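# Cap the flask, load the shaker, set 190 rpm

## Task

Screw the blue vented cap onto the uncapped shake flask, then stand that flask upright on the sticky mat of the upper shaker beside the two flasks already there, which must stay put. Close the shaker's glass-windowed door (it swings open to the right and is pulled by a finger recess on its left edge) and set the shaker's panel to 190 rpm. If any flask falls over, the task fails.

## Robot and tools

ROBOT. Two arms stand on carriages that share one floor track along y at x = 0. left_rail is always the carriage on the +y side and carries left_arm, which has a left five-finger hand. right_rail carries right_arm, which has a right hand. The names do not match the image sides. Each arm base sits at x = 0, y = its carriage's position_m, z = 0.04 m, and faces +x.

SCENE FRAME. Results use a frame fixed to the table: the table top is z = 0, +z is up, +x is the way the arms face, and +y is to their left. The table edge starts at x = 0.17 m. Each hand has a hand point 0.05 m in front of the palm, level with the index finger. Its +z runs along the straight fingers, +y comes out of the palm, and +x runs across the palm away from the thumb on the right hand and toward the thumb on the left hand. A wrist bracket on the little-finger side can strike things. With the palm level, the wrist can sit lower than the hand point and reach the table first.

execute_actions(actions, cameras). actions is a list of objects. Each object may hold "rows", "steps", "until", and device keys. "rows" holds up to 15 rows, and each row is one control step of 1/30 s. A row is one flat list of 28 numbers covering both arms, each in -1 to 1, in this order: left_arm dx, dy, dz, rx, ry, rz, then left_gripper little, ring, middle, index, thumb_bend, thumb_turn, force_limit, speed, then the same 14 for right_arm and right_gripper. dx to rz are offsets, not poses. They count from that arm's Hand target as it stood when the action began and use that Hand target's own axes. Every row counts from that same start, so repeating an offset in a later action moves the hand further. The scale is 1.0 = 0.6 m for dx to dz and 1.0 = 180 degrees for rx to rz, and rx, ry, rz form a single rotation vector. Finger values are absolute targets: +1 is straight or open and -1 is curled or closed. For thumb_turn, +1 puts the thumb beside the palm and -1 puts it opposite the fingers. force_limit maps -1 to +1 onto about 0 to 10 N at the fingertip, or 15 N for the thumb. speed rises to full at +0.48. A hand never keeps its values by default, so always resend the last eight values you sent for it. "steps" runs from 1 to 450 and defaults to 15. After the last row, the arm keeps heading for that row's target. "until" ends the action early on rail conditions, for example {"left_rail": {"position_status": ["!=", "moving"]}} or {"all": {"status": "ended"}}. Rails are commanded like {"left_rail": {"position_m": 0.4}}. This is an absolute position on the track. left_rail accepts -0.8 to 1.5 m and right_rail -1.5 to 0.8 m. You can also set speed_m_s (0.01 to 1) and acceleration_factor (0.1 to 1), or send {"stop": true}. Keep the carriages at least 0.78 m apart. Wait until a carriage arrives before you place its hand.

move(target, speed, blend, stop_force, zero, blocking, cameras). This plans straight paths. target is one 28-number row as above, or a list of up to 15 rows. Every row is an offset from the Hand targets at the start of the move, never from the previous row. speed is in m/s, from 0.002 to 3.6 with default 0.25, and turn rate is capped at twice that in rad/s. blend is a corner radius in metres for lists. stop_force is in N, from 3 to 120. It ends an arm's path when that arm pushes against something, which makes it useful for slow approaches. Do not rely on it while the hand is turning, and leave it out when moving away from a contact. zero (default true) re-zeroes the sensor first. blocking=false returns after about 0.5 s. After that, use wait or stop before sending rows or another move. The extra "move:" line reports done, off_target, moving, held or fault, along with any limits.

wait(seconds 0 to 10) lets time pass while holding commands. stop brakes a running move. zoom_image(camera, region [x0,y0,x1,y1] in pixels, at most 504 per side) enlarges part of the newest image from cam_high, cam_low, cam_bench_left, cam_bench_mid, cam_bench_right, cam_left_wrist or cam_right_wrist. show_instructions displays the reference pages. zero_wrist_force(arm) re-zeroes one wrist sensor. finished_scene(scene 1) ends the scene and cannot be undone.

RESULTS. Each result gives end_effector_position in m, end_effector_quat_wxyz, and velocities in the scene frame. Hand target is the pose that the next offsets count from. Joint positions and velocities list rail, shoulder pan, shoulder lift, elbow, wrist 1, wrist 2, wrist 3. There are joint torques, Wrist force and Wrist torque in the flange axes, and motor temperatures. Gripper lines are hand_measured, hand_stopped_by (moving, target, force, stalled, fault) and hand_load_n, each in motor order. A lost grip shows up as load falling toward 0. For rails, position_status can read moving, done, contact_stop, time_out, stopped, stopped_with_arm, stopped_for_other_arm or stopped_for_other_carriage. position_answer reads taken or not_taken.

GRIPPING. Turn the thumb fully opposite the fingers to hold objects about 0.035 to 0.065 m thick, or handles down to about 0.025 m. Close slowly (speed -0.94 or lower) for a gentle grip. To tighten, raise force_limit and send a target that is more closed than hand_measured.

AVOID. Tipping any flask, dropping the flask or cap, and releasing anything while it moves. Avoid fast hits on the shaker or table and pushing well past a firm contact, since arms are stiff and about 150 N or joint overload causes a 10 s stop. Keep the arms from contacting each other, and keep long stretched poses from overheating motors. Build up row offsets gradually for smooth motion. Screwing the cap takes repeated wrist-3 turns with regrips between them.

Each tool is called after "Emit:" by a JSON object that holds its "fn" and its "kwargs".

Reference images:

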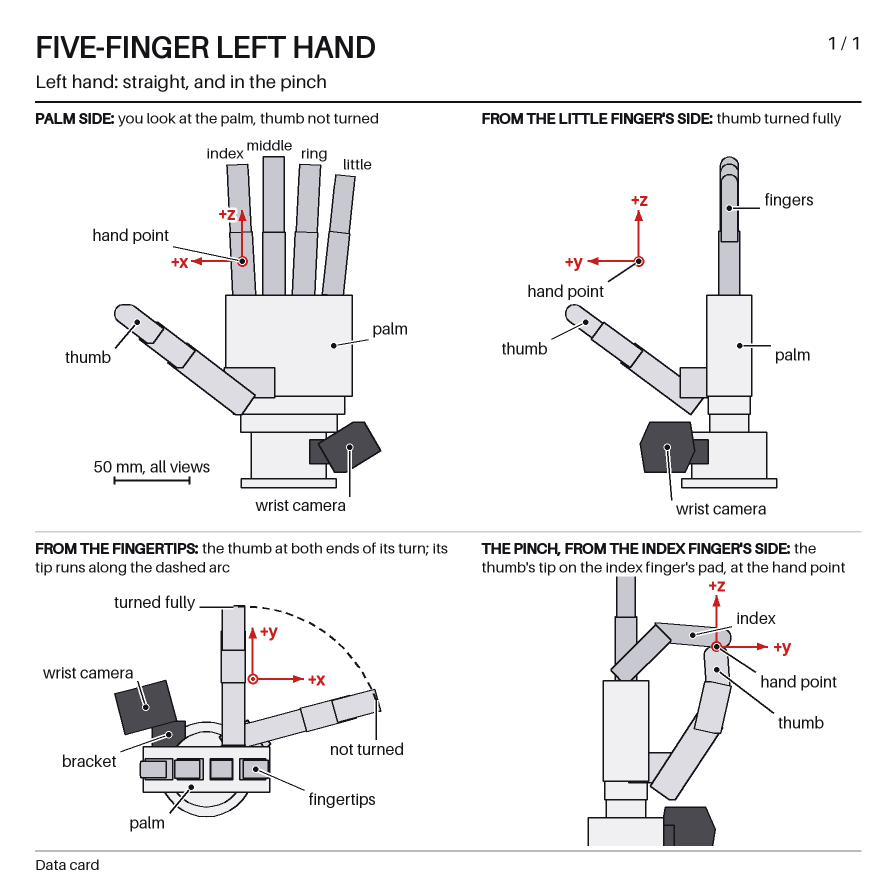

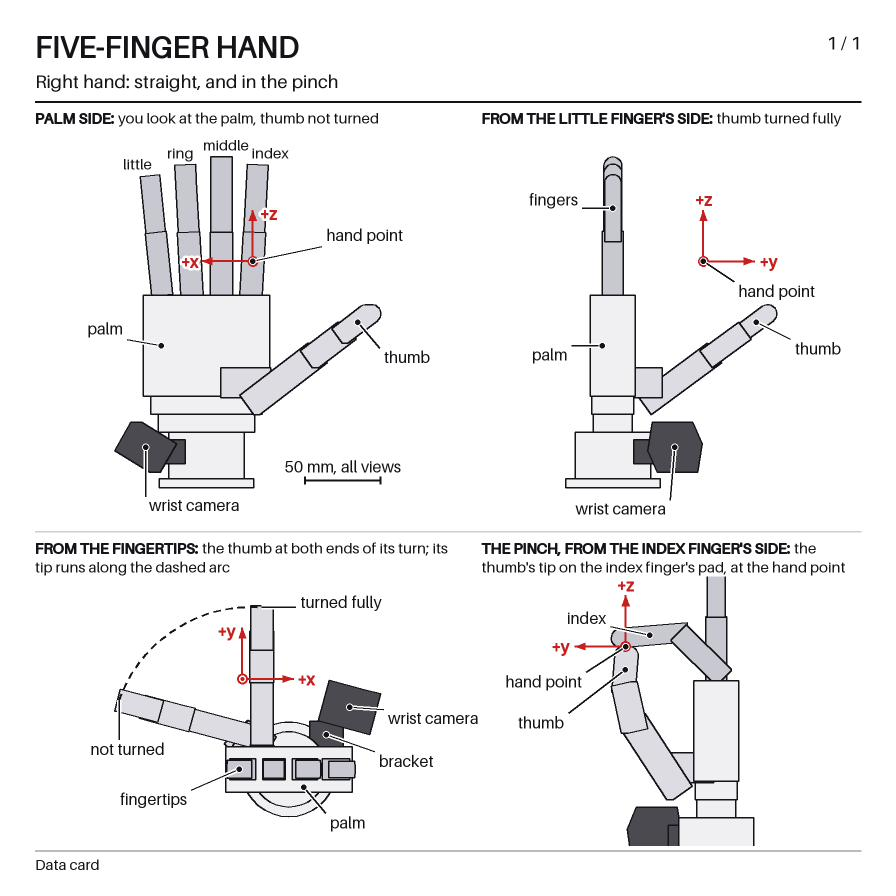

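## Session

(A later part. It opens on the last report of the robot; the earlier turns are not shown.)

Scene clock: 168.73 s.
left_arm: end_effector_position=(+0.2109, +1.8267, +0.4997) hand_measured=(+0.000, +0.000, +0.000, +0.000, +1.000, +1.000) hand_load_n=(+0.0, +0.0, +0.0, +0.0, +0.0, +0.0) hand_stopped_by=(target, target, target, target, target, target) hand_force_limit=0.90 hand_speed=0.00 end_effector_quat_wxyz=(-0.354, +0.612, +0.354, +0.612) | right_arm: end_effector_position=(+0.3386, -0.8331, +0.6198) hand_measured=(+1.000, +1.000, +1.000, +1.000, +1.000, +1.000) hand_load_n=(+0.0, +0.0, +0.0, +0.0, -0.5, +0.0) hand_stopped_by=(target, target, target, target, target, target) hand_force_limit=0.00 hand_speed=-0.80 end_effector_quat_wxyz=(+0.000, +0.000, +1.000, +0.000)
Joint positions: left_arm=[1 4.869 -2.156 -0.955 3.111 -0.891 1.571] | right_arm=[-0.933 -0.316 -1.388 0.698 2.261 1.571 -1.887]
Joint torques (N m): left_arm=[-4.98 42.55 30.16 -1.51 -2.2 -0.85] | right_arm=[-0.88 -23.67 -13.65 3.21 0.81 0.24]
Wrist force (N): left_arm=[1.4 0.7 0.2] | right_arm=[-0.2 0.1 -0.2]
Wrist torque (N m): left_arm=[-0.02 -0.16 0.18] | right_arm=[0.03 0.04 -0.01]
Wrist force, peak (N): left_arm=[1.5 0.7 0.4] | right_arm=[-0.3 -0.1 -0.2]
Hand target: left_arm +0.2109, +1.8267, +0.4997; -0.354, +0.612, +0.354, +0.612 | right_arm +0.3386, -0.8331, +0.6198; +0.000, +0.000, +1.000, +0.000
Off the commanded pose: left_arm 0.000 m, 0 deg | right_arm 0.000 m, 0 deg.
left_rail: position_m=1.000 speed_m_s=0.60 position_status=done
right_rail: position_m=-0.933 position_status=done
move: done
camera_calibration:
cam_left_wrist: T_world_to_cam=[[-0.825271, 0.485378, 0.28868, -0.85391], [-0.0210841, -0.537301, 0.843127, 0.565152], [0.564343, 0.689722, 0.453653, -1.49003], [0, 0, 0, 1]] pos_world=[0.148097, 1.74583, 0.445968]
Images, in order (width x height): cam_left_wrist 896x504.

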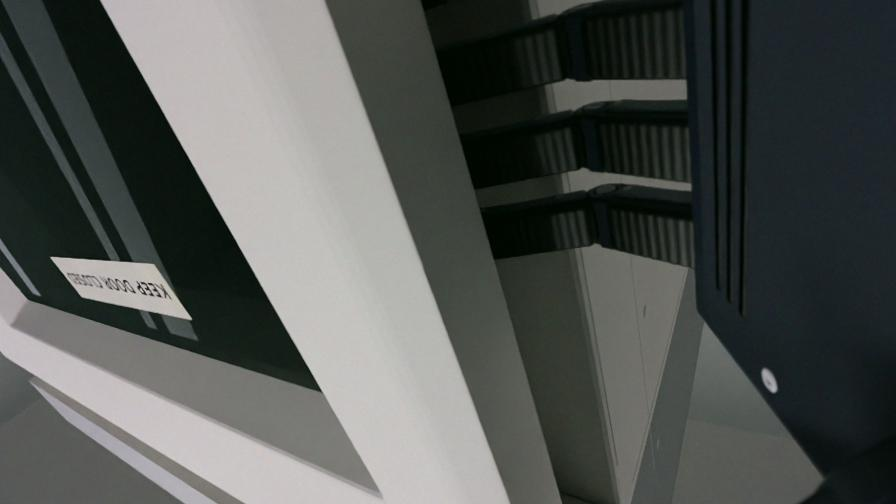

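Emit:
{"fn": "move", "kwargs": {"target": [0, 0.083, -0.144, 0, 0, 0, 0, 0, 0, 0, 1, 1, 0.9, 0, 0, 0, 0, 0, 0, 0, 1, 1, 1, 1, 1, 1, 0, -0.8], "speed": 0.06, "stop_force": 60, "cameras": ["cam_left_wrist"]}}

Scene clock: 173.23 s.
left_arm: end_effector_position=(+0.2109, +1.7269, +0.4997) hand_measured=(+0.000, +0.000, +0.000, +0.000, +1.000, +1.000) hand_load_n=(+0.0, +0.0, +1.0, +0.0, +0.0, +0.0) hand_stopped_by=(target, target, target, target, target, target) hand_force_limit=0.90 hand_speed=0.00 end_effector_quat_wxyz=(-0.354, +0.612, +0.354, +0.612) | right_arm: end_effector_position=(+0.3386, -0.8331, +0.6198) hand_measured=(+1.000, +1.000, +1.000, +1.000, +1.000, +1.000) hand_load_n=(+0.0, +0.0, +0.0, +0.0, +0.0, +0.0) hand_stopped_by=(target, target, target, target, target, target) hand_force_limit=0.00 hand_speed=-0.80 end_effector_quat_wxyz=(+0.000, +0.000, +1.000, +0.000)
Joint positions: left_arm=[1 4.899 -1.892 -1.344 3.236 -0.861 1.571] | right_arm=[-0.933 -0.316 -1.388 0.698 2.261 1.571 -1.887]
Joint torques (N m): left_arm=[8.01 45.48 11.78 4.14 2.44 -2.14] | right_arm=[-0.54 -23.8 -12.79 3.26 0.84 0.27]
Wrist force (N): left_arm=[0.8 0.5 -0.8] | right_arm=[0.0 0.2 0.1]
Wrist torque (N m): left_arm=[0.11 -0.15 0.21] | right_arm=[0.03 0.01 0.01]
Wrist force, peak (N): left_arm=[2.1 -15.7 28.1] | right_arm=[-0.4 -0.2 -0.3]
Hand target: left_arm +0.2109, +1.7269, +0.4997; -0.354, +0.612, +0.354, +0.612 | right_arm +0.3386, -0.8331, +0.6198; +0.000, +0.000, +1.000, +0.000
Off the commanded pose: left_arm 0.000 m, 0 deg | right_arm 0.000 m, 0 deg.
left_rail: position_m=1.000 speed_m_s=0.60 position_status=done
right_rail: position_m=-0.933 position_status=done
move: done
camera_calibration:
cam_left_wrist: T_world_to_cam=[[-0.825296, 0.485389, 0.288588, -0.805444], [-0.021122, -0.537224, 0.843175, 0.511386], [0.564305, 0.689774, 0.453621, -1.42126], [0, 0, 0, 1]] pos_world=[0.148096, 1.64603, 0.445968]
Images, in order (width x height): cam_left_wrist 896x504.

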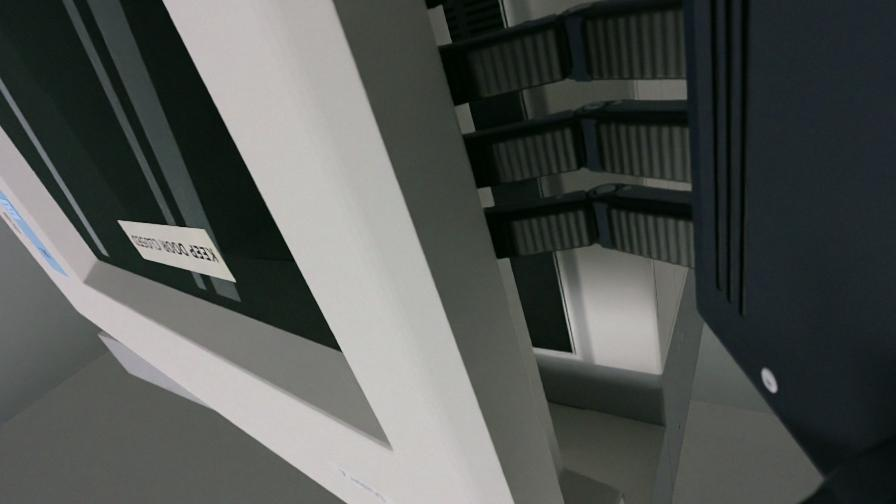

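Emit:
{"fn": "move", "kwargs": {"target": [[0, 0.1403, -0.1597, 0, 0, 0, 0, 0, 0, 0, 1, 1, 0.9, 0, 0, 0, 0, 0, 0, 0, 1, 1, 1, 1, 1, 1, 0, -0.8],[0, 0.3202, -0.3078, 0, 0, 0, 0, 0, 0, 0, 1, 1, 0.9, 0, 0, 0, 0, 0, 0, 0, 1, 1, 1, 1, 1, 1, 0, -0.8],[0, 0.5235, -0.4233, 0, 0, 0, 0, 0, 0, 0, 1, 1, 0.9, 0, 0, 0, 0, 0, 0, 0, 1, 1, 1, 1, 1, 1, 0, -0.8]], "speed": 0.12, "blend": 0.03, "stop_force": 50, "cameras": ["cam_left_wrist", "cam_bench_left"]}}

Scene clock: 183.93 s.
left_arm: end_effector_position=(+0.3562, +1.3500, +0.4996) hand_measured=(+0.000, +0.000, +0.000, +0.000, +1.000, +1.000) hand_load_n=(+0.0, +0.0, +0.0, +0.0, +0.0, +0.0) hand_stopped_by=(target, target, target, target, target, target) hand_force_limit=0.90 hand_speed=0.00 end_effector_quat_wxyz=(-0.354, +0.612, +0.354, +0.612) | right_arm: end_effector_position=(+0.3386, -0.8331, +0.6198) hand_measured=(+1.000, +1.000, +1.000, +1.000, +1.000, +1.000) hand_load_n=(+0.0, +0.0, +0.0, +0.0, +0.0, +0.0) hand_stopped_by=(target, target, target, target, target, target) hand_force_limit=0.00 hand_speed=-0.80 end_effector_quat_wxyz=(+0.000, +0.000, +1.000, +0.000)
Joint positions: left_arm=[1 4.463 -1.109 -2.07 3.178 -1.297 1.571] | right_arm=[-0.933 -0.316 -1.388 0.698 2.261 1.571 -1.887]
Joint torques (N m): left_arm=[-5.26 10.57 12.01 -1.04 -2.14 -2.07] | right_arm=[-0.5 -23.29 -12.69 3.26 0.89 0.2]
Wrist force (N): left_arm=[0.6 0.3 -1.1] | right_arm=[0.0 0.0 0.0]
Wrist torque (N m): left_arm=[0.00 -0.09 0.20] | right_arm=[0.00 0.01 0.00]
Wrist force, peak (N): left_arm=[0.5 -5.4 0.9] | right_arm=[0.1 0.1 -0.5]
Hand target: left_arm +0.3562, +1.3500, +0.4996; -0.354, +0.612, +0.354, +0.612 | right_arm +0.3386, -0.8331, +0.6198; +0.000, +0.000, +1.000, +0.000
Off the commanded pose: left_arm 0.000 m, 0 deg | right_arm 0.000 m, 0 deg.
left_rail: position_m=1.000 speed_m_s=0.60 position_status=done
right_rail: position_m=-0.933 position_status=done
move: done
camera_calibration:
cam_left_wrist: T_world_to_cam=[[-0.825269, 0.485422, 0.288611, -0.502588], [-0.0211523, -0.537261, 0.843151, 0.312211], [0.564344, 0.689721, 0.453653, -1.24315], [0, 0, 0, 1]] pos_world=[0.293396, 1.26913, 0.445768]
Images, in order (width x height): cam_bench_left 896x504, cam_left_wrist 896x504.

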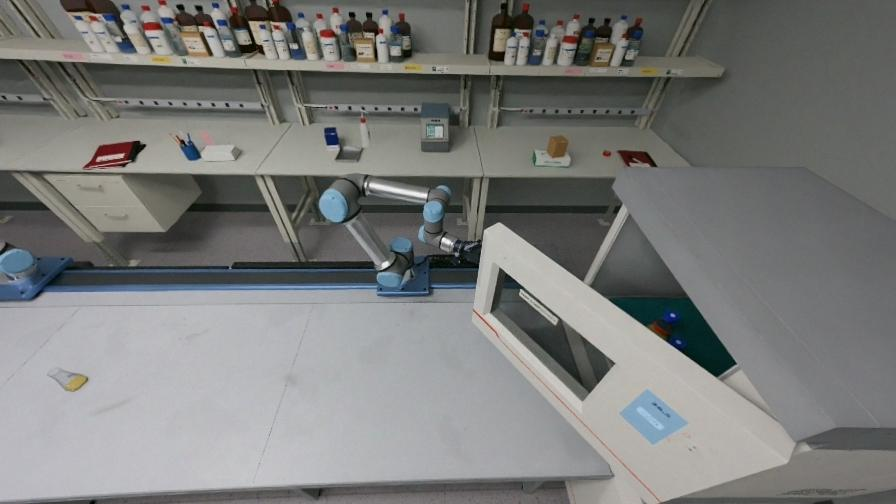

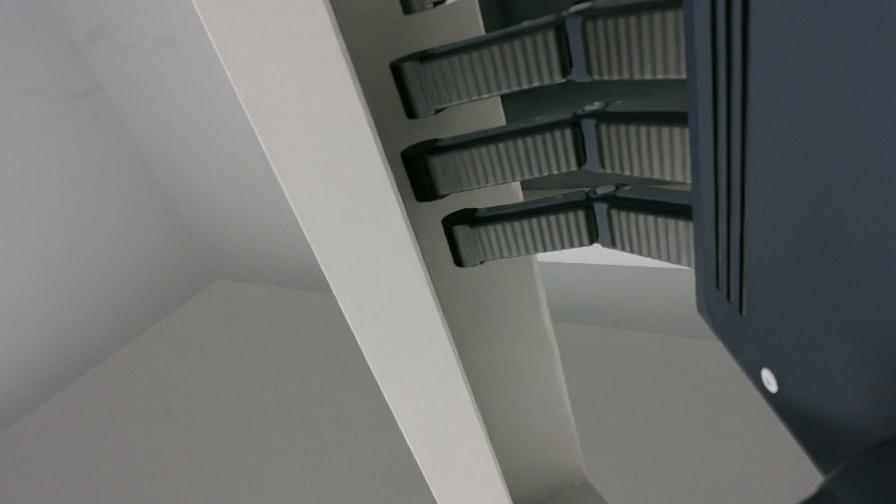

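Emit:
{"fn": "move", "kwargs": {"target": [[0, -0.0369, 0.0172, 0, 0, 0, 0, 0, 0, 0, 1, 1, 0.9, 0, 0, 0, 0, 0, 0, 0, 1, 1, 1, 1, 1, 1, 0, -0.8],[0, -0.125, -0.0337, 0, 0, 0, 0, 0, 0, 0, 1, 1, 0.9, 0, 0, 0, 0, 0, 0, 0, 1, 1, 1, 1, 1, 1, 0, -0.8]], "speed": 0.15, "blend": 0.01}}

Emit:
{"fn": "execute_actions", "kwargs": {"actions": [{"left_rail": {"position_m": 0.75}, "steps": 60, "until": {"left_rail": {"position_status": ["!=", "moving"]}}}]}}

Emit:
{"fn": "move", "kwargs": {"target": [[0, -0.328, 0.4649, 0, 0, 0, 0, 0, 0, 0, 1, 1, 0.9, 0, 0, 0, 0, 0, 0, 0, 1, 1, 1, 1, 1, 1, 0, -0.8],[0, -0.1985, 0.507, 0, 0, 0, 0, 0, 0, 0, 1, 1, 0.9, 0, 0, 0, 0, 0, 0, 0, 1, 1, 1, 1, 1, 1, 0, -0.8],[0, 0.045, 0.3955, 0.039, 0, 0, 0, 0, 0, 0, 1, 1, 0.9, 0, 0, 0, 0, 0, 0, 0, 1, 1, 1, 1, 1, 1, 0, -0.8],[0, 0.3062, 0.3365, 0.078, 0, 0, 0, 0, 0, 0, 1, 1, 0.9, 0, 0, 0, 0, 0, 0, 0, 1, 1, 1, 1, 1, 1, 0, -0.8],[0, 0.596, 0.3345, 0.122, 0, 0, 0, 0, 0, 0, 1, 1, 0.9, 0, 0, 0, 0, 0, 0, 0, 1, 1, 1, 1, 1, 1, 0, -0.8]], "speed": [0.3, 0.15, 0.15, 0.15, 0.15], "blend": 0.03, "stop_force": 40, "cameras": ["cam_left_wrist", "cam_bench_left"]}}

Scene clock: 210.60 s.
left_arm: end_effector_position=(+0.2811, +1.3700, +0.4996) hand_measured=(+0.000, +0.000, +0.000, +0.000, +1.000, +1.000) hand_load_n=(+0.0, +0.0, +0.0, +0.0, +0.0, +0.0) hand_stopped_by=(target, target, target, target, target, target) hand_force_limit=0.90 hand_speed=0.00 end_effector_quat_wxyz=(-0.354, +0.612, +0.354, +0.612) | right_arm: end_effector_position=(+0.3386, -0.8331, +0.6198) hand_measured=(+1.000, +1.000, +1.000, +1.000, +1.000, +1.000) hand_load_n=(+0.0, +0.0, +0.0, +0.0, +0.0, +0.5) hand_stopped_by=(target, target, target, target, target, target) hand_force_limit=0.00 hand_speed=-0.80 end_effector_quat_wxyz=(+0.000, +0.000, +1.000, +0.000)
Joint positions: left_arm=[1 4.881 -1.002 -2.119 3.121 -0.879 1.571] | right_arm=[-0.933 -0.316 -1.388 0.698 2.261 1.571 -1.887]
Joint torques (N m): left_arm=[7.28 5.98 11.19 -1.44 2.28 2.02] | right_arm=[-0.7 -23.93 -12.87 3.32 0.85 0.17]
Wrist force (N): left_arm=[1.0 0.7 -1.3] | right_arm=[-0.1 0.1 0.3]
Wrist torque (N m): left_arm=[0.05 -0.14 0.16] | right_arm=[0.00 0.01 0.00]
Wrist force, peak (N): left_arm=[1.2 -0.2 -2.1] | right_arm=[-0.2 0.3 -0.5]
Hand target: left_arm +0.2811, +1.3700, +0.4996; -0.354, +0.612, +0.354, +0.612 | right_arm +0.3386, -0.8331, +0.6198; +0.000, +0.000, +1.000, +0.000
Off the commanded pose: left_arm 0.000 m, 0 deg | right_arm 0.000 m, 0 deg.
left_rail: position_m=1.000 speed_m_s=0.60 position_status=done
right_rail: position_m=-0.933 position_status=done
move: done

Scene clock: 212.00 s.
left_arm: end_effector_position=(+0.2811, +1.1200, +0.4996) hand_measured=(+0.000, +0.000, +0.000, +0.000, +1.000, +1.000) hand_load_n=(+0.0, +0.0, +0.0, +0.0, +0.0, +0.0) hand_stopped_by=(target, target, target, target, target, target) hand_force_limit=0.90 hand_speed=0.00 end_effector_quat_wxyz=(-0.354, +0.612, +0.354, +0.612) | right_arm: end_effector_position=(+0.3386, -0.8331, +0.6198) hand_measured=(+1.000, +1.000, +1.000, +1.000, +1.000, +1.000) hand_load_n=(+0.0, +0.0, +0.0, +0.0, +0.0, -0.5) hand_stopped_by=(target, target, target, target, target, target) hand_force_limit=0.00 hand_speed=-0.80 end_effector_quat_wxyz=(+0.000, +0.000, +1.000, +0.000)
Joint positions: left_arm=[0.75 4.881 -1.002 -2.119 3.121 -0.879 1.571] | right_arm=[-0.933 -0.316 -1.388 0.698 2.261 1.571 -1.887]
Joint torques (N m): left_arm=[4.61 -8.18 15.74 0.32 1.43 1.94] | right_arm=[-0.95 -23.85 -12.55 3.36 0.82 0.13]
Wrist force (N): left_arm=[1.1 0.4 -1.6] | right_arm=[-0.3 0.0 -0.1]
Wrist torque (N m): left_arm=[0.03 -0.16 0.17] | right_arm=[-0.01 0.06 -0.02]
Wrist force, peak (N): left_arm=[1.2 0.9 -2.2] | right_arm=[-0.6 0.0 -0.3]
Hand target: left_arm +0.2811, +1.1200, +0.4996; -0.354, +0.612, +0.354, +0.612 | right_arm +0.3386, -0.8331, +0.6198; +0.000, +0.000, +1.000, +0.000
Off the commanded pose: left_arm 0.000 m, 0 deg | right_arm 0.000 m, 0 deg.
left_rail: position_m=0.750 speed_m_s=0.60 position_status=done
right_rail: position_m=-0.933 position_status=done

Scene clock: 218.27 s.
left_arm: end_effector_position=(+0.6912, +1.1152, +0.4994) hand_measured=(+0.000, +0.000, +0.000, +0.000, +1.000, +1.000) hand_load_n=(+0.0, +0.0, +0.0, +0.0, -0.5, +0.0) hand_stopped_by=(target, target, target, target, target, target) hand_force_limit=0.90 hand_speed=0.00 end_effector_quat_wxyz=(-0.464, +0.534, +0.464, +0.534) | right_arm: end_effector_position=(+0.3386, -0.8331, +0.6198) hand_measured=(+1.000, +1.000, +1.000, +1.000, +1.000, +1.000) hand_load_n=(+0.0, +0.0, +0.0, +0.0, +0.0, +0.0) hand_stopped_by=(target, target, target, target, target, target) hand_force_limit=0.00 hand_speed=-0.80 end_effector_quat_wxyz=(+0.000, +0.000, +1.000, +0.000)
Joint positions: left_arm=[0.75 3.57 -2.069 -1.092 3.161 -2.574 1.571] | right_arm=[-0.933 -0.316 -1.388 0.698 2.261 1.571 -1.887]
Joint torques (N m): left_arm=[-5.2 38.38 29.58 -1.76 -2.24 -2.01] | right_arm=[-0.86 -23.72 -12.64 3.33 0.92 0.19]
Wrist force (N): left_arm=[2.8 -0.3 -2.0] | right_arm=[0.0 -0.1 0.1]
Wrist torque (N m): left_arm=[-0.03 -0.42 0.37] | right_arm=[-0.02 0.01 0.00]
Wrist force, peak (N): left_arm=[0.0 -20.8 -0.9] | right_arm=[-0.5 0.1 -0.3]
Hand target: left_arm +0.6912, +1.1152, +0.4994; -0.464, +0.534, +0.464, +0.534 | right_arm +0.3386, -0.8331, +0.6198; +0.000, +0.000, +1.000, +0.000
Off the commanded pose: left_arm 0.000 m, 0 deg | right_arm 0.000 m, 0 deg.
left_rail: position_m=0.750 speed_m_s=0.60 position_status=done
right_rail: position_m=-0.933 position_status=done
move: done
camera_calibration:
cam_left_wrist: T_world_to_cam=[[-0.946949, 0.141418, 0.288597, 0.35557], [0.181316, -0.506343, 0.843055, 0.0188537], [0.265352, 0.850657, 0.45384, -1.24312], [0, 0, 0, 1]] pos_world=[0.663154, 1.01673, 0.445668]
Images, in order (width x height): cam_bench_left 896x504, cam_left_wrist 896x504.

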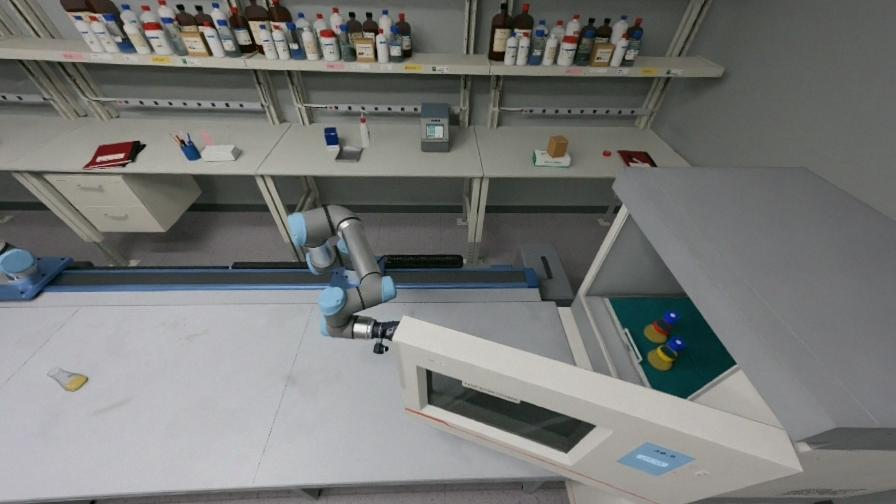

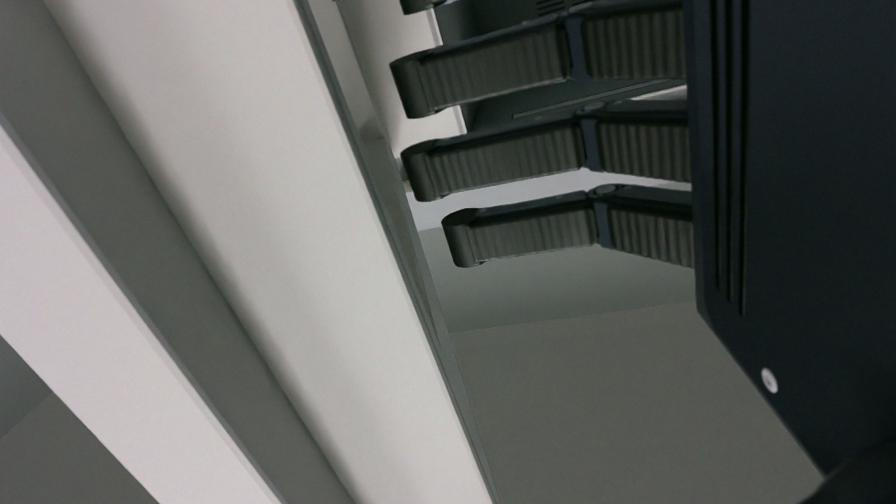

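Emit:
{"fn": "zoom_image", "kwargs": {"camera": "cam_bench_left", "region": [540, 230, 800, 440]}}

Scaled by 1.938 from the camera's 896x504 image, which has a finer 1280x720 frame.

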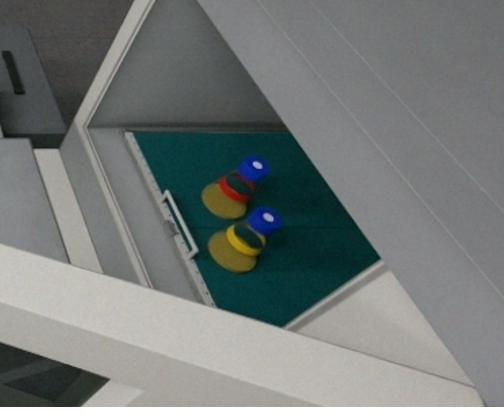

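Emit:
{"fn": "move", "kwargs": {"target": [[0,-0.2,0,0,0,0,0,0,0,0,1,1,0.9,0,0,0,0,0,0,0,1,1,1,1,1,1,0,-0.8],[0,-0.35,-0.25,0,0,0,1,1,1,1,1,1,0.9,0,0,0,0,0,0,0,1,1,1,1,1,1,0,-0.8],[0,-0.35,-0.25,0,0,0.5,1,1,1,1,1,1,0.9,0,0,0,0,0,0,0,1,1,1,1,1,1,0,-0.8],[0,-0.35,-0.25,0,0,1,1,1,1,1,1,1,0.9,0,0,0,0,0,0,0,1,1,1,1,1,1,0,-0.8]], "speed": [0.3,0.5,0.6,0.6], "blend": [0.03,0,0.03,0]}}

Scene clock: 270.30 s.
left_arm: end_effector_position=(+0.4627, +0.9957, +0.4996) hand_measured=(+1.000, +1.000, +1.000, +1.000, +1.000, +1.000) hand_load_n=(+0.0, +0.0, +0.0, +0.0, +0.0, +0.0) hand_stopped_by=(target, target, target, target, target, target) hand_force_limit=0.90 hand_speed=0.00 end_effector_quat_wxyz=(+0.533, -0.483, +0.531, +0.448) | right_arm: end_effector_position=(+0.3386, -0.8331, +0.6198) hand_measured=(+1.000, +1.000, +1.000, +1.000, +1.000, +1.000) hand_load_n=(+0.0, +0.0, +0.0, +0.0, +0.0, +0.0) hand_stopped_by=(target, target, target, target, target, target) hand_force_limit=0.00 hand_speed=-0.80 end_effector_quat_wxyz=(+0.000, +0.000, +1.000, +0.000)
Joint positions: left_arm=[0.75 3.4 -1.774 -1.314 3.009 -2.749 4.6] | right_arm=[-0.933 -0.316 -1.388 0.698 2.261 1.571 -1.887]
Joint torques (N m): left_arm=[8.35 25.12 28.93 -2.24 1.96 -2.11] | right_arm=[-1.02 -23.63 -12.53 3.48 0.89 0.29]
Wrist force (N): left_arm=[0.3 -0.3 -1.7] | right_arm=[-0.1 0.3 -0.2]
Wrist torque (N m): left_arm=[0.02 0.13 0.05] | right_arm=[0.06 0.02 0.01]
Wrist force, peak (N): left_arm=[2.8 -0.9 -3.0] | right_arm=[-0.3 0.4 -0.3]
Hand target: left_arm +0.4627, +0.9957, +0.4996; +0.533, -0.483, +0.531, +0.448 (not the last commanded pose) | right_arm +0.3386, -0.8331, +0.6198; +0.000, +0.000, +1.000, +0.000
Off the commanded pose: left_arm 0.000 m, 3 deg | right_arm 0.000 m, 0 deg.
left_rail: position_m=0.750 speed_m_s=0.60 position_status=done
right_rail: position_m=-0.933 position_status=done
move: held (left_arm; a check stopped the path); limits=held
pose unreachable (left arm): on one or more control steps of this call, first in action 0 (counted from 0), this arm could not follow its commanded pose, so it was not sent that pose on those steps. It may still have moved: this result reports where it is.
cause: moving toward the commanded pose would bring two parts of the arm too close to each other (joints 5 (wrist 1) to 7 (wrist 3) lie between them).

Emit:
{"fn": "execute_actions", "kwargs": {"actions": [{"left_rail":{"position_m":0.4,"speed_m_s":0.6,"acceleration_factor":0.6},"right_rail":{"position_m":-0.75,"speed_m_s":0.5,"acceleration_factor":0.6},"steps":120,"until":{"all":{"status":"ended"}}}]}}

Emit:
{"fn": "move", "kwargs": {"target": [[0.278,-0.2667,-0.5867,0.464,0.012,0.04,1,1,1,1,1,1,0.9,0,0,0,0,0,0,0,1,1,1,1,1,1,0,-0.8]], "speed": 0.6}}

Scene clock: 291.70 s.
left_arm: end_effector_position=(+0.4627, +0.6457, +0.4996) hand_measured=(+1.000, +1.000, +1.000, +1.000, +1.000, +1.000) hand_load_n=(+0.0, +0.0, +0.0, +0.0, +0.0, +0.0) hand_stopped_by=(target, target, target, target, target, target) hand_force_limit=0.90 hand_speed=0.00 end_effector_quat_wxyz=(+0.533, -0.483, +0.531, +0.448) | right_arm: end_effector_position=(+0.3386, -0.6502, +0.6198) hand_measured=(+1.000, +1.000, +1.000, +1.000, +1.000, +1.000) hand_load_n=(+0.0, +0.0, +0.0, +0.0, +0.0, +0.0) hand_stopped_by=(target, target, target, target, target, target) hand_force_limit=0.00 hand_speed=-0.80 end_effector_quat_wxyz=(+0.000, +0.000, +1.000, +0.000)
Joint positions: left_arm=[0.4 3.4 -1.774 -1.314 3.009 -2.749 4.599] | right_arm=[-0.75 -0.316 -1.388 0.698 2.261 1.571 -1.887]
Joint torques (N m): left_arm=[-1.79 27.56 26.02 -1.48 1.98 -1.93] | right_arm=[-0.48 -24.13 -11.89 3.68 0.95 0.18]
Wrist force (N): left_arm=[0.3 -0.2 -1.4] | right_arm=[-0.1 0.2 -0.2]
Wrist torque (N m): left_arm=[0.03 0.13 0.04] | right_arm=[0.03 0.02 0.00]
Wrist force, peak (N): left_arm=[0.5 -0.6 -2.3] | right_arm=[0.0 1.2 0.1]
Hand target: left_arm +0.4627, +0.6457, +0.4996; +0.533, -0.483, +0.531, +0.448 (not the last commanded pose) | right_arm +0.3386, -0.6502, +0.6198; +0.000, +0.000, +1.000, +0.000
Off the commanded pose: left_arm 0.000 m, 3 deg | right_arm 0.000 m, 0 deg.
left_rail: position_m=0.400 speed_m_s=0.60 position_status=done
right_rail: position_m=-0.750 speed_m_s=0.50 position_status=done

Scene clock: 293.80 s.
left_arm: end_effector_position=(+0.5802, +0.2701, +0.3500) hand_measured=(+1.000, +1.000, +1.000, +1.000, +1.000, +1.000) hand_load_n=(+0.5, +0.0, +0.0, +0.0, +0.0, +0.0) hand_stopped_by=(target, target, target, target, target, target) hand_force_limit=0.90 hand_speed=0.00 end_effector_quat_wxyz=(+0.683, +0.018, +0.730, +0.002) | right_arm: end_effector_position=(+0.3386, -0.6502, +0.6198) hand_measured=(+1.000, +1.000, +1.000, +1.000, +1.000, +1.000) hand_load_n=(+0.0, +0.0, +0.5, +0.0, +0.0, +0.0) hand_stopped_by=(target, target, target, target, target, target) hand_force_limit=0.00 hand_speed=-0.80 end_effector_quat_wxyz=(+0.000, +0.000, +1.000, +0.000)
Joint positions: left_arm=[0.4 2.989 -1.554 -1.931 3.419 -1.702 4.732] | right_arm=[-0.75 -0.316 -1.388 0.698 2.261 1.571 -1.887]
Joint torques (N m): left_arm=[8.67 14.69 29 4.35 2.09 2.06] | right_arm=[-0.65 -24.08 -12.41 3.68 0.85 0.3]
Wrist force (N): left_arm=[0.5 0.0 -1.6] | right_arm=[-0.1 -0.2 -0.2]
Wrist torque (N m): left_arm=[0.05 0.10 -0.05] | right_arm=[-0.02 0.02 -0.01]
Wrist force, peak (N): left_arm=[0.6 -0.9 -2.0] | right_arm=[0.0 0.2 -0.4]
Hand target: left_arm +0.5802, +0.2700, +0.3500; +0.683, +0.018, +0.730, +0.002 | right_arm +0.3386, -0.6502, +0.6198; +0.000, +0.000, +1.000, +0.000
Off the commanded pose: left_arm 0.000 m, 0 deg | right_arm 0.000 m, 0 deg.
left_rail: position_m=0.400 speed_m_s=0.60 position_status=done
right_rail: position_m=-0.750 speed_m_s=0.50 position_status=done
move: done

Emit:
{"fn": "move", "kwargs": {"target": [[0.32,-0.6274,-0.048,0.4629,0.0125,0.0407,1,1,1,1,1,1,0.9,0,0,0,0,0,0,0,1,1,1,1,1,1,0,-0.8]], "speed": 0.4, "cameras": ["cam_left_wrist","cam_bench_mid","cam_high"]}}

Scene clock: 300.03 s.
left_arm: end_effector_position=(+0.5302, -0.0999, +0.1499) hand_measured=(+1.000, +1.000, +1.000, +1.000, +1.000, +1.000) hand_load_n=(+0.0, +0.0, +0.0, +0.0, +0.0, +0.0) hand_stopped_by=(target, target, target, target, target, target) hand_force_limit=0.90 hand_speed=0.00 end_effector_quat_wxyz=(+0.484, +0.510, +0.557, -0.443) | right_arm: end_effector_position=(+0.3386, -0.6502, +0.6198) hand_measured=(+1.000, +1.000, +1.000, +1.000, +1.000, +1.000) hand_load_n=(+0.0, +0.0, +0.0, +0.0, +0.0, +0.0) hand_stopped_by=(target, target, target, target, target, target) hand_force_limit=0.00 hand_speed=-0.80 end_effector_quat_wxyz=(+0.000, +0.000, +1.000, +0.000)
Joint positions: left_arm=[0.4 2.871 -2.16 -1.667 3.445 -0.383 5.069] | right_arm=[-0.75 -0.316 -1.388 0.698 2.261 1.571 -1.887]
Joint torques (N m): left_arm=[-5.23 36.12 23.5 -3.08 2.86 2] | right_arm=[-0.65 -24.21 -11.55 3.65 0.71 0.2]
Wrist force (N): left_arm=[0.5 -0.1 -1.9] | right_arm=[-0.1 0.0 0.1]
Wrist torque (N m): left_arm=[0.07 0.05 -0.01] | right_arm=[-0.01 0.02 0.00]
Wrist force, peak (N): left_arm=[0.9 -0.1 -2.1] | right_arm=[-0.2 0.0 -0.5]
Hand target: left_arm +0.5302, -0.0999, +0.1499; +0.484, +0.510, +0.557, -0.443 | right_arm +0.3386, -0.6502, +0.6198; +0.000, +0.000, +1.000, +0.000
Off the commanded pose: left_arm 0.000 m, 0 deg | right_arm 0.000 m, 0 deg.
left_rail: position_m=0.400 speed_m_s=0.60 position_status=done
right_rail: position_m=-0.750 speed_m_s=0.50 position_status=done
move: done
camera_calibration:
cam_left_wrist: T_world_to_cam=[[-0.956512, -0.0523248, -0.286962, 0.547844], [0.197284, 0.608593, -0.768566, 0.0719282], [0.214858, -0.791755, -0.571804, 0.0083278], [0, 0, 0, 1]] pos_world=[0.50804, -0.00851559, 0.217254]
Images, in order (width x height): cam_high 896x504, cam_bench_mid 896x504, cam_left_wrist 896x504.

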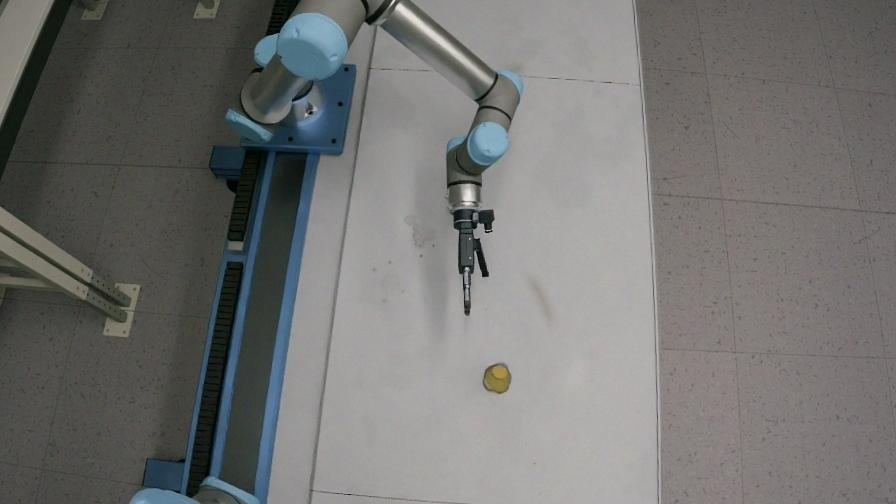

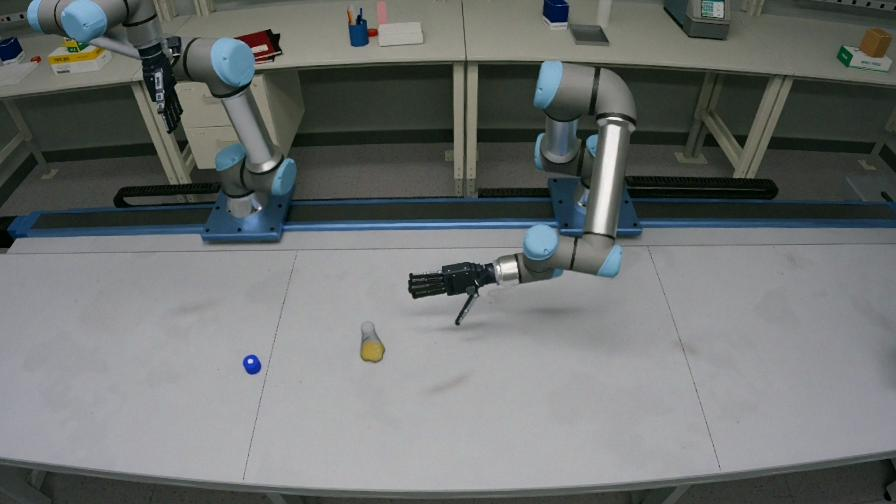

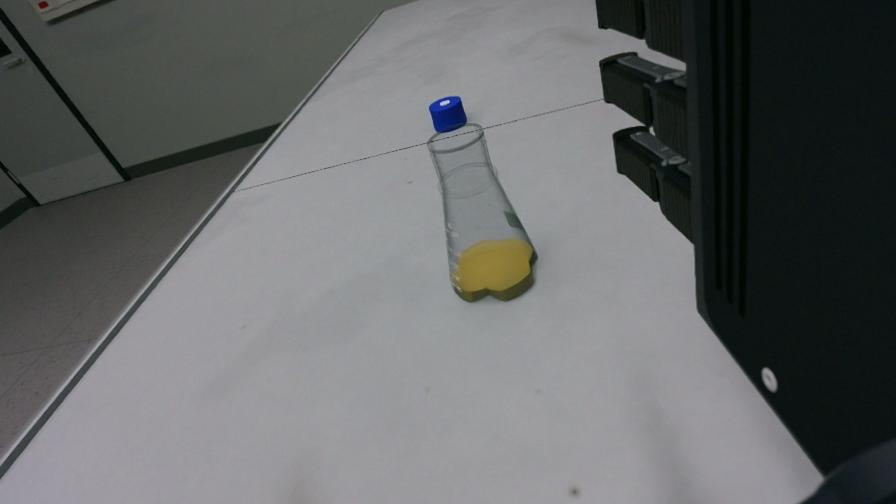

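Emit:
{"fn": "zoom_image", "kwargs": {"camera": "cam_left_wrist", "region": [360, 60, 612, 320]}}

Emit:
{"fn": "zoom_image", "kwargs": {"camera": "cam_high", "region": [420, 320, 580, 440]}}

Emit:
{"fn": "zoom_image", "kwargs": {"camera": "cam_bench_mid", "region": [220, 290, 440, 400]}}

Scaled by 1.938 from the camera's 896x504 image, which has a finer 1280x720 frame.

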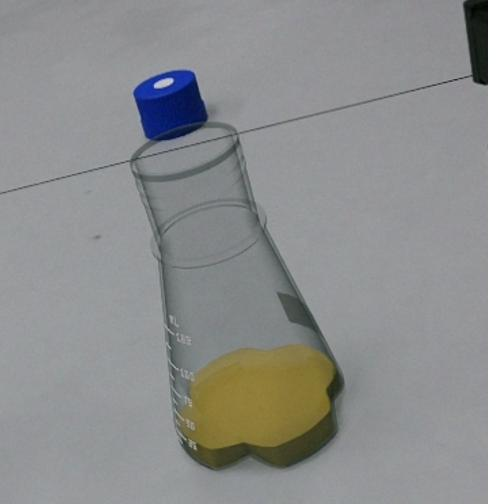

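Scaled by 3.150 from the camera's 896x504 image, which has a finer 1280x720 frame.

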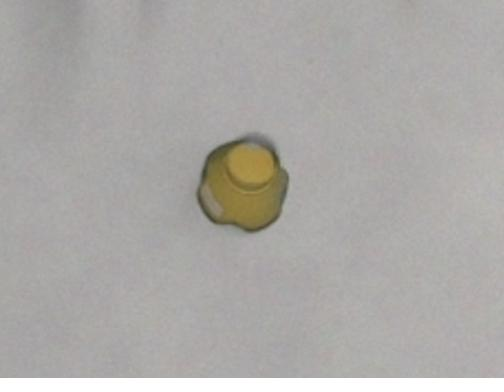

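Scaled by 2.291 from the camera's 896x504 image, which has a finer 1280x720 frame.

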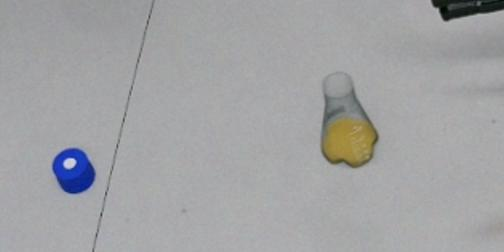

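Emit:
{"fn": "move", "kwargs": {"target": [[0.1863,-0.006,0.1103,0,0,0,1,1,1,1,1,-1,0.9,0,0,0,0,0,0,0,1,1,1,1,1,1,0,-0.8]], "speed": 0.2, "cameras": ["cam_left_wrist"]}}

Scene clock: 316.70 s.
left_arm: end_effector_position=(+0.5310, -0.1499, +0.0301) hand_measured=(+1.000, +1.000, +1.000, +1.000, +1.000, -1.000) hand_load_n=(+0.0, +0.0, +0.0, +0.0, +0.0, +0.0) hand_stopped_by=(target, target, target, target, target, target) hand_force_limit=0.90 hand_speed=0.00 end_effector_quat_wxyz=(+0.484, +0.510, +0.557, -0.443) | right_arm: end_effector_position=(+0.3386, -0.6502, +0.6198) hand_measured=(+1.000, +1.000, +1.000, +1.000, +1.000, +1.000) hand_load_n=(+0.0, -0.5, +0.5, +0.0, +0.0, +0.0) hand_stopped_by=(target, target, target, target, target, target) hand_force_limit=0.00 hand_speed=-0.80 end_effector_quat_wxyz=(+0.000, +0.000, +1.000, +0.000)
Joint positions: left_arm=[0.4 2.78 -2.393 -1.626 3.706 -0.469 4.994] | right_arm=[-0.75 -0.316 -1.388 0.698 2.261 1.571 -1.887]
Joint torques (N m): left_arm=[-5 41.23 22.13 3.13 -1.71 -1.93] | right_arm=[-0.97 -23.77 -11.54 3.78 0.69 0.24]
Wrist force (N): left_arm=[0.3 -0.1 -1.5] | right_arm=[-0.2 0.2 0.2]
Wrist torque (N m): left_arm=[0.06 0.14 0.02] | right_arm=[0.01 0.03 -0.01]
Wrist force, peak (N): left_arm=[-0.5 0.0 -2.4] | right_arm=[-0.3 0.2 -0.3]
Hand target: left_arm +0.5310, -0.1500, +0.0300; +0.484, +0.510, +0.557, -0.443 | right_arm +0.3386, -0.6502, +0.6198; +0.000, +0.000, +1.000, +0.000
Off the commanded pose: left_arm 0.000 m, 0 deg | right_arm 0.000 m, 0 deg.
left_rail: position_m=0.400 speed_m_s=0.60 position_status=done
right_rail: position_m=-0.750 speed_m_s=0.50 position_status=done
move: done
camera_calibration:
cam_left_wrist: T_world_to_cam=[[-0.956512, -0.0521514, -0.286993, 0.511629], [0.197382, 0.608694, -0.768461, 0.0100716], [0.214767, -0.79169, -0.571929, -0.0998706], [0, 0, 0, 1]] pos_world=[0.50884, -0.0585149, 0.0974544]
Images, in order (width x height): cam_left_wrist 896x504.

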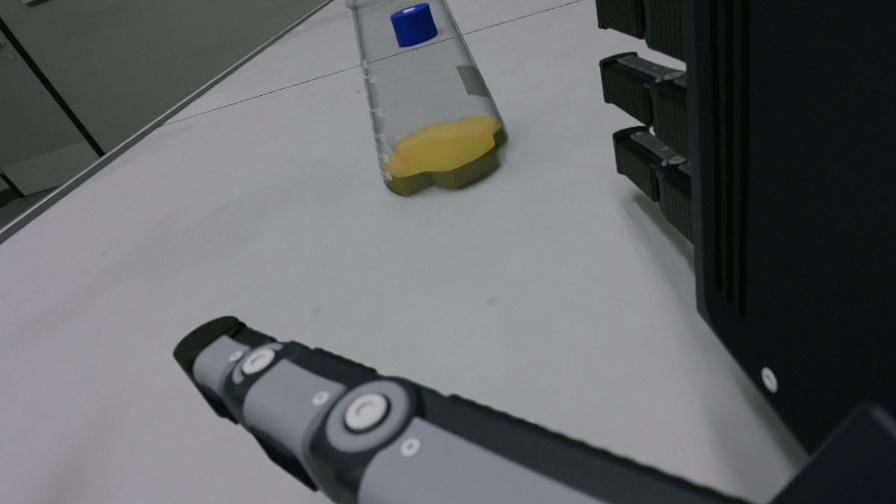

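Emit:
{"fn": "move", "kwargs": {"target": [[-0.0267,-0.0022,0.189,0,0,0,1,1,1,1,1,-1,0.9,0,0,0,0,0,0,0,1,1,1,1,1,1,0,-0.8]], "speed": 0.08, "cameras": ["cam_left_wrist","cam_high"]}}

Emit:
{"fn": "zoom_image", "kwargs": {"camera": "cam_high", "region": [420, 250, 580, 420]}}

Scene clock: 321.30 s.
left_arm: end_effector_position=(+0.5398, -0.2641, +0.0300) hand_measured=(+1.000, +1.000, +1.000, +1.000, +1.000, -1.000) hand_load_n=(+0.0, +0.0, +0.0, +0.0, +0.0, +0.5) hand_stopped_by=(target, target, target, target, target, target) hand_force_limit=0.90 hand_speed=0.00 end_effector_quat_wxyz=(+0.484, +0.510, +0.557, -0.443) | right_arm: end_effector_position=(+0.3386, -0.6502, +0.6198) hand_measured=(+1.000, +1.000, +1.000, +1.000, +1.000, +1.000) hand_load_n=(+0.0, +0.0, +0.0, +0.0, +0.0, +0.0) hand_stopped_by=(target, target, target, target, target, target) hand_force_limit=0.00 hand_speed=-0.80 end_effector_quat_wxyz=(+0.000, +0.000, +1.000, +0.000)
Joint positions: left_arm=[0.4 2.606 -2.509 -1.361 3.634 -0.637 4.904] | right_arm=[-0.75 -0.316 -1.388 0.698 2.261 1.571 -1.887]
Joint torques (N m): left_arm=[-5.85 48.38 24.57 -2.28 -1.88 -1.97] | right_arm=[-0.93 -24.49 -11.6 3.72 0.5 0.14]
Wrist force (N): left_arm=[0.6 0.0 -1.8] | right_arm=[0.0 0.2 -0.2]
Wrist torque (N m): left_arm=[0.08 0.05 0.05] | right_arm=[0.03 0.01 0.01]
Wrist force, peak (N): left_arm=[0.8 0.1 -2.1] | right_arm=[-0.1 0.2 -0.5]
Hand target: left_arm +0.5398, -0.2642, +0.0300; +0.484, +0.510, +0.557, -0.443 | right_arm +0.3386, -0.6502, +0.6198; +0.000, +0.000, +1.000, +0.000
Off the commanded pose: left_arm 0.000 m, 0 deg | right_arm 0.000 m, 0 deg.
left_rail: position_m=0.400 speed_m_s=0.60 position_status=done
right_rail: position_m=-0.750 speed_m_s=0.50 position_status=done
move: done
camera_calibration:
cam_left_wrist: T_world_to_cam=[[-0.956513, -0.0521474, -0.28699, 0.514091], [0.197395, 0.608645, -0.768496, 0.0778357], [0.21475, -0.791727, -0.571883, -0.192174], [0, 0, 0, 1]] pos_world=[0.51764, -0.172715, 0.0974542]
Images, in order (width x height): cam_high 896x504, cam_left_wrist 896x504.

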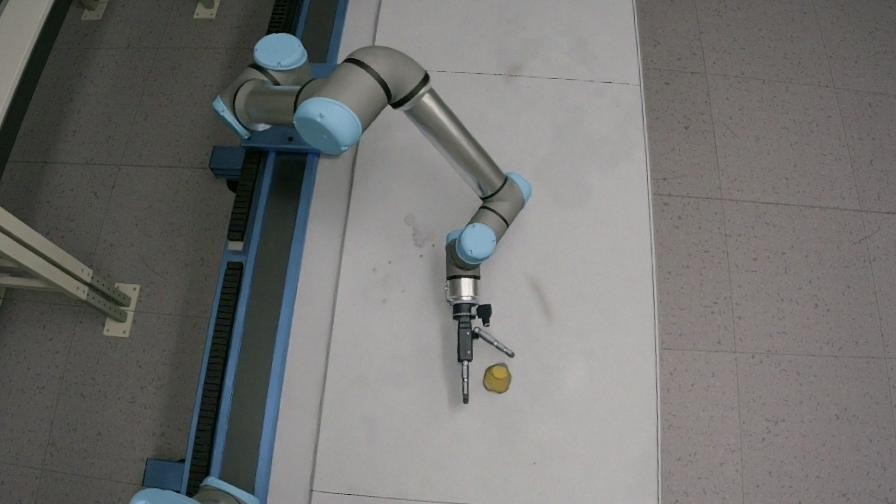

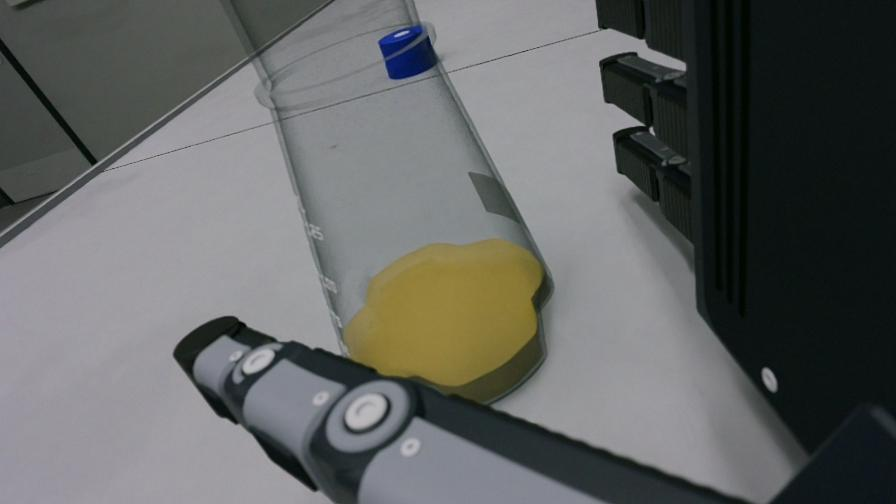

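Scaled by 2.965 from the camera's 896x504 image, which has a finer 1280x720 frame.

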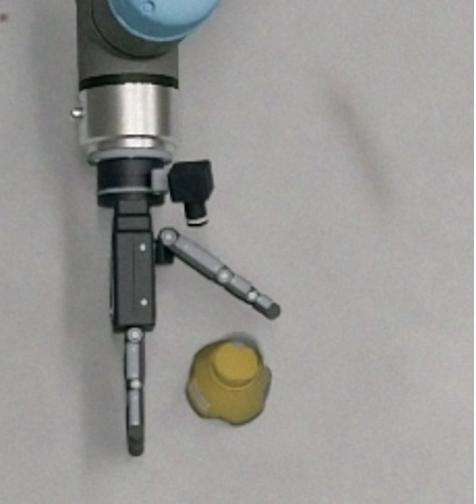

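Emit:
{"fn": "execute_actions", "kwargs": {"actions": [{"rows":[[0,0,0,0,0,0,1,1,-0.2,-0.2,0.2,-1,-0.5,-0.9,0,0,0,0,0,0,1,1,1,1,1,1,0,-0.8]],"steps":300}], "cameras": ["cam_left_wrist","cam_high"]}}

Emit:
{"fn": "zoom_image", "kwargs": {"camera": "cam_high", "region": [420, 250, 580, 420]}}

Scene clock: 335.20 s.
left_arm: end_effector_position=(+0.5398, -0.2642, +0.0300) hand_measured=(+1.000, +1.000, +0.192, +0.284, +0.634, -1.000) hand_load_n=(+0.0, +0.0, +5.5, +2.0, +7.5, +1.0) hand_stopped_by=(target, target, force, force, force, target) hand_force_limit=-0.50 hand_speed=-0.90 end_effector_quat_wxyz=(+0.484, +0.510, +0.557, -0.443) | right_arm: end_effector_position=(+0.3386, -0.6502, +0.6198) hand_measured=(+1.000, +1.000, +1.000, +1.000, +1.000, +1.000) hand_load_n=(+0.0, +0.0, +0.0, +0.0, +0.0, +0.0) hand_stopped_by=(target, target, target, target, target, target) hand_force_limit=0.00 hand_speed=-0.80 end_effector_quat_wxyz=(+0.000, +0.000, +1.000, +0.000)
Joint positions: left_arm=[0.4 2.606 -2.51 -1.361 3.634 -0.637 4.904] | right_arm=[-0.75 -0.316 -1.388 0.698 2.261 1.571 -1.887]
Joint torques (N m): left_arm=[0.99 56.55 23.04 0.29 1.93 1.87] | right_arm=[-1.18 -24.82 -10.78 3.78 0.19 0.28]
Wrist force (N): left_arm=[1.0 -0.1 -1.5] | right_arm=[0.0 0.3 0.0]
Wrist torque (N m): left_arm=[0.05 0.09 0.03] | right_arm=[0.04 0.01 0.01]
Wrist force, peak (N): left_arm=[1.1 -0.1 -2.0] | right_arm=[-0.6 0.3 -0.1]
Hand target: left_arm +0.5398, -0.2642, +0.0300; +0.484, +0.510, +0.557, -0.443 | right_arm +0.3386, -0.6502, +0.6198; +0.000, +0.000, +1.000, +0.000
Off the commanded pose: left_arm 0.000 m, 0 deg | right_arm 0.000 m, 0 deg.
left_rail: position_m=0.400 speed_m_s=0.60 position_status=done
right_rail: position_m=-0.750 speed_m_s=0.50 position_status=done
camera_calibration:
cam_left_wrist: T_world_to_cam=[[-0.956513, -0.0521474, -0.28699, 0.514086], [0.197395, 0.608645, -0.768496, 0.0778965], [0.21475, -0.791727, -0.571883, -0.192253], [0, 0, 0, 1]] pos_world=[0.51764, -0.172815, 0.0974542]
Images, in order (width x height): cam_high 896x504, cam_left_wrist 896x504.

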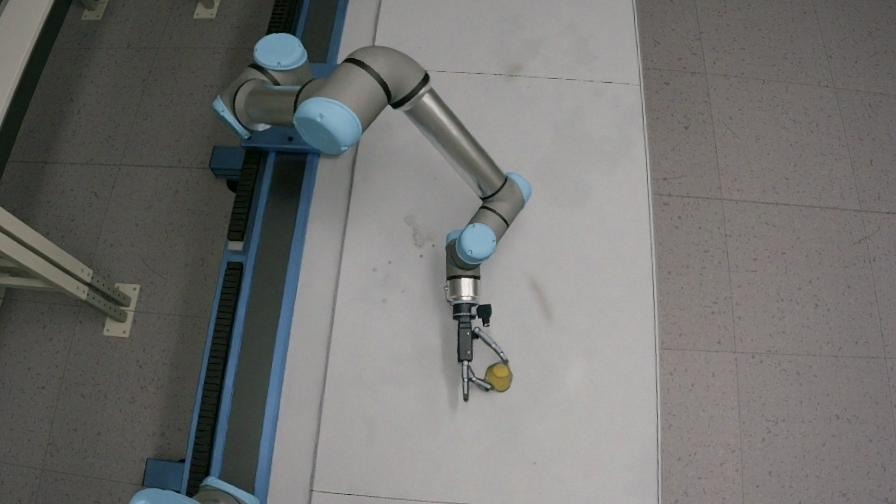

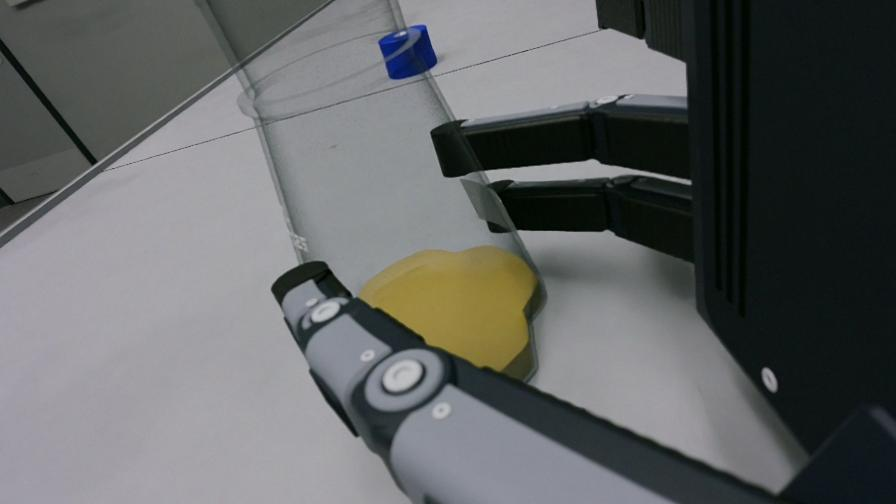

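Scaled by 2.965 from the camera's 896x504 image, which has a finer 1280x720 frame.

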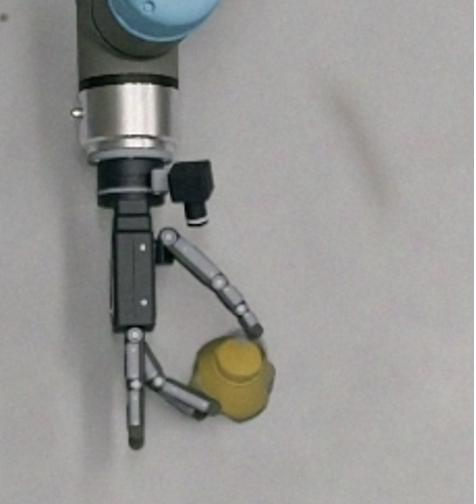

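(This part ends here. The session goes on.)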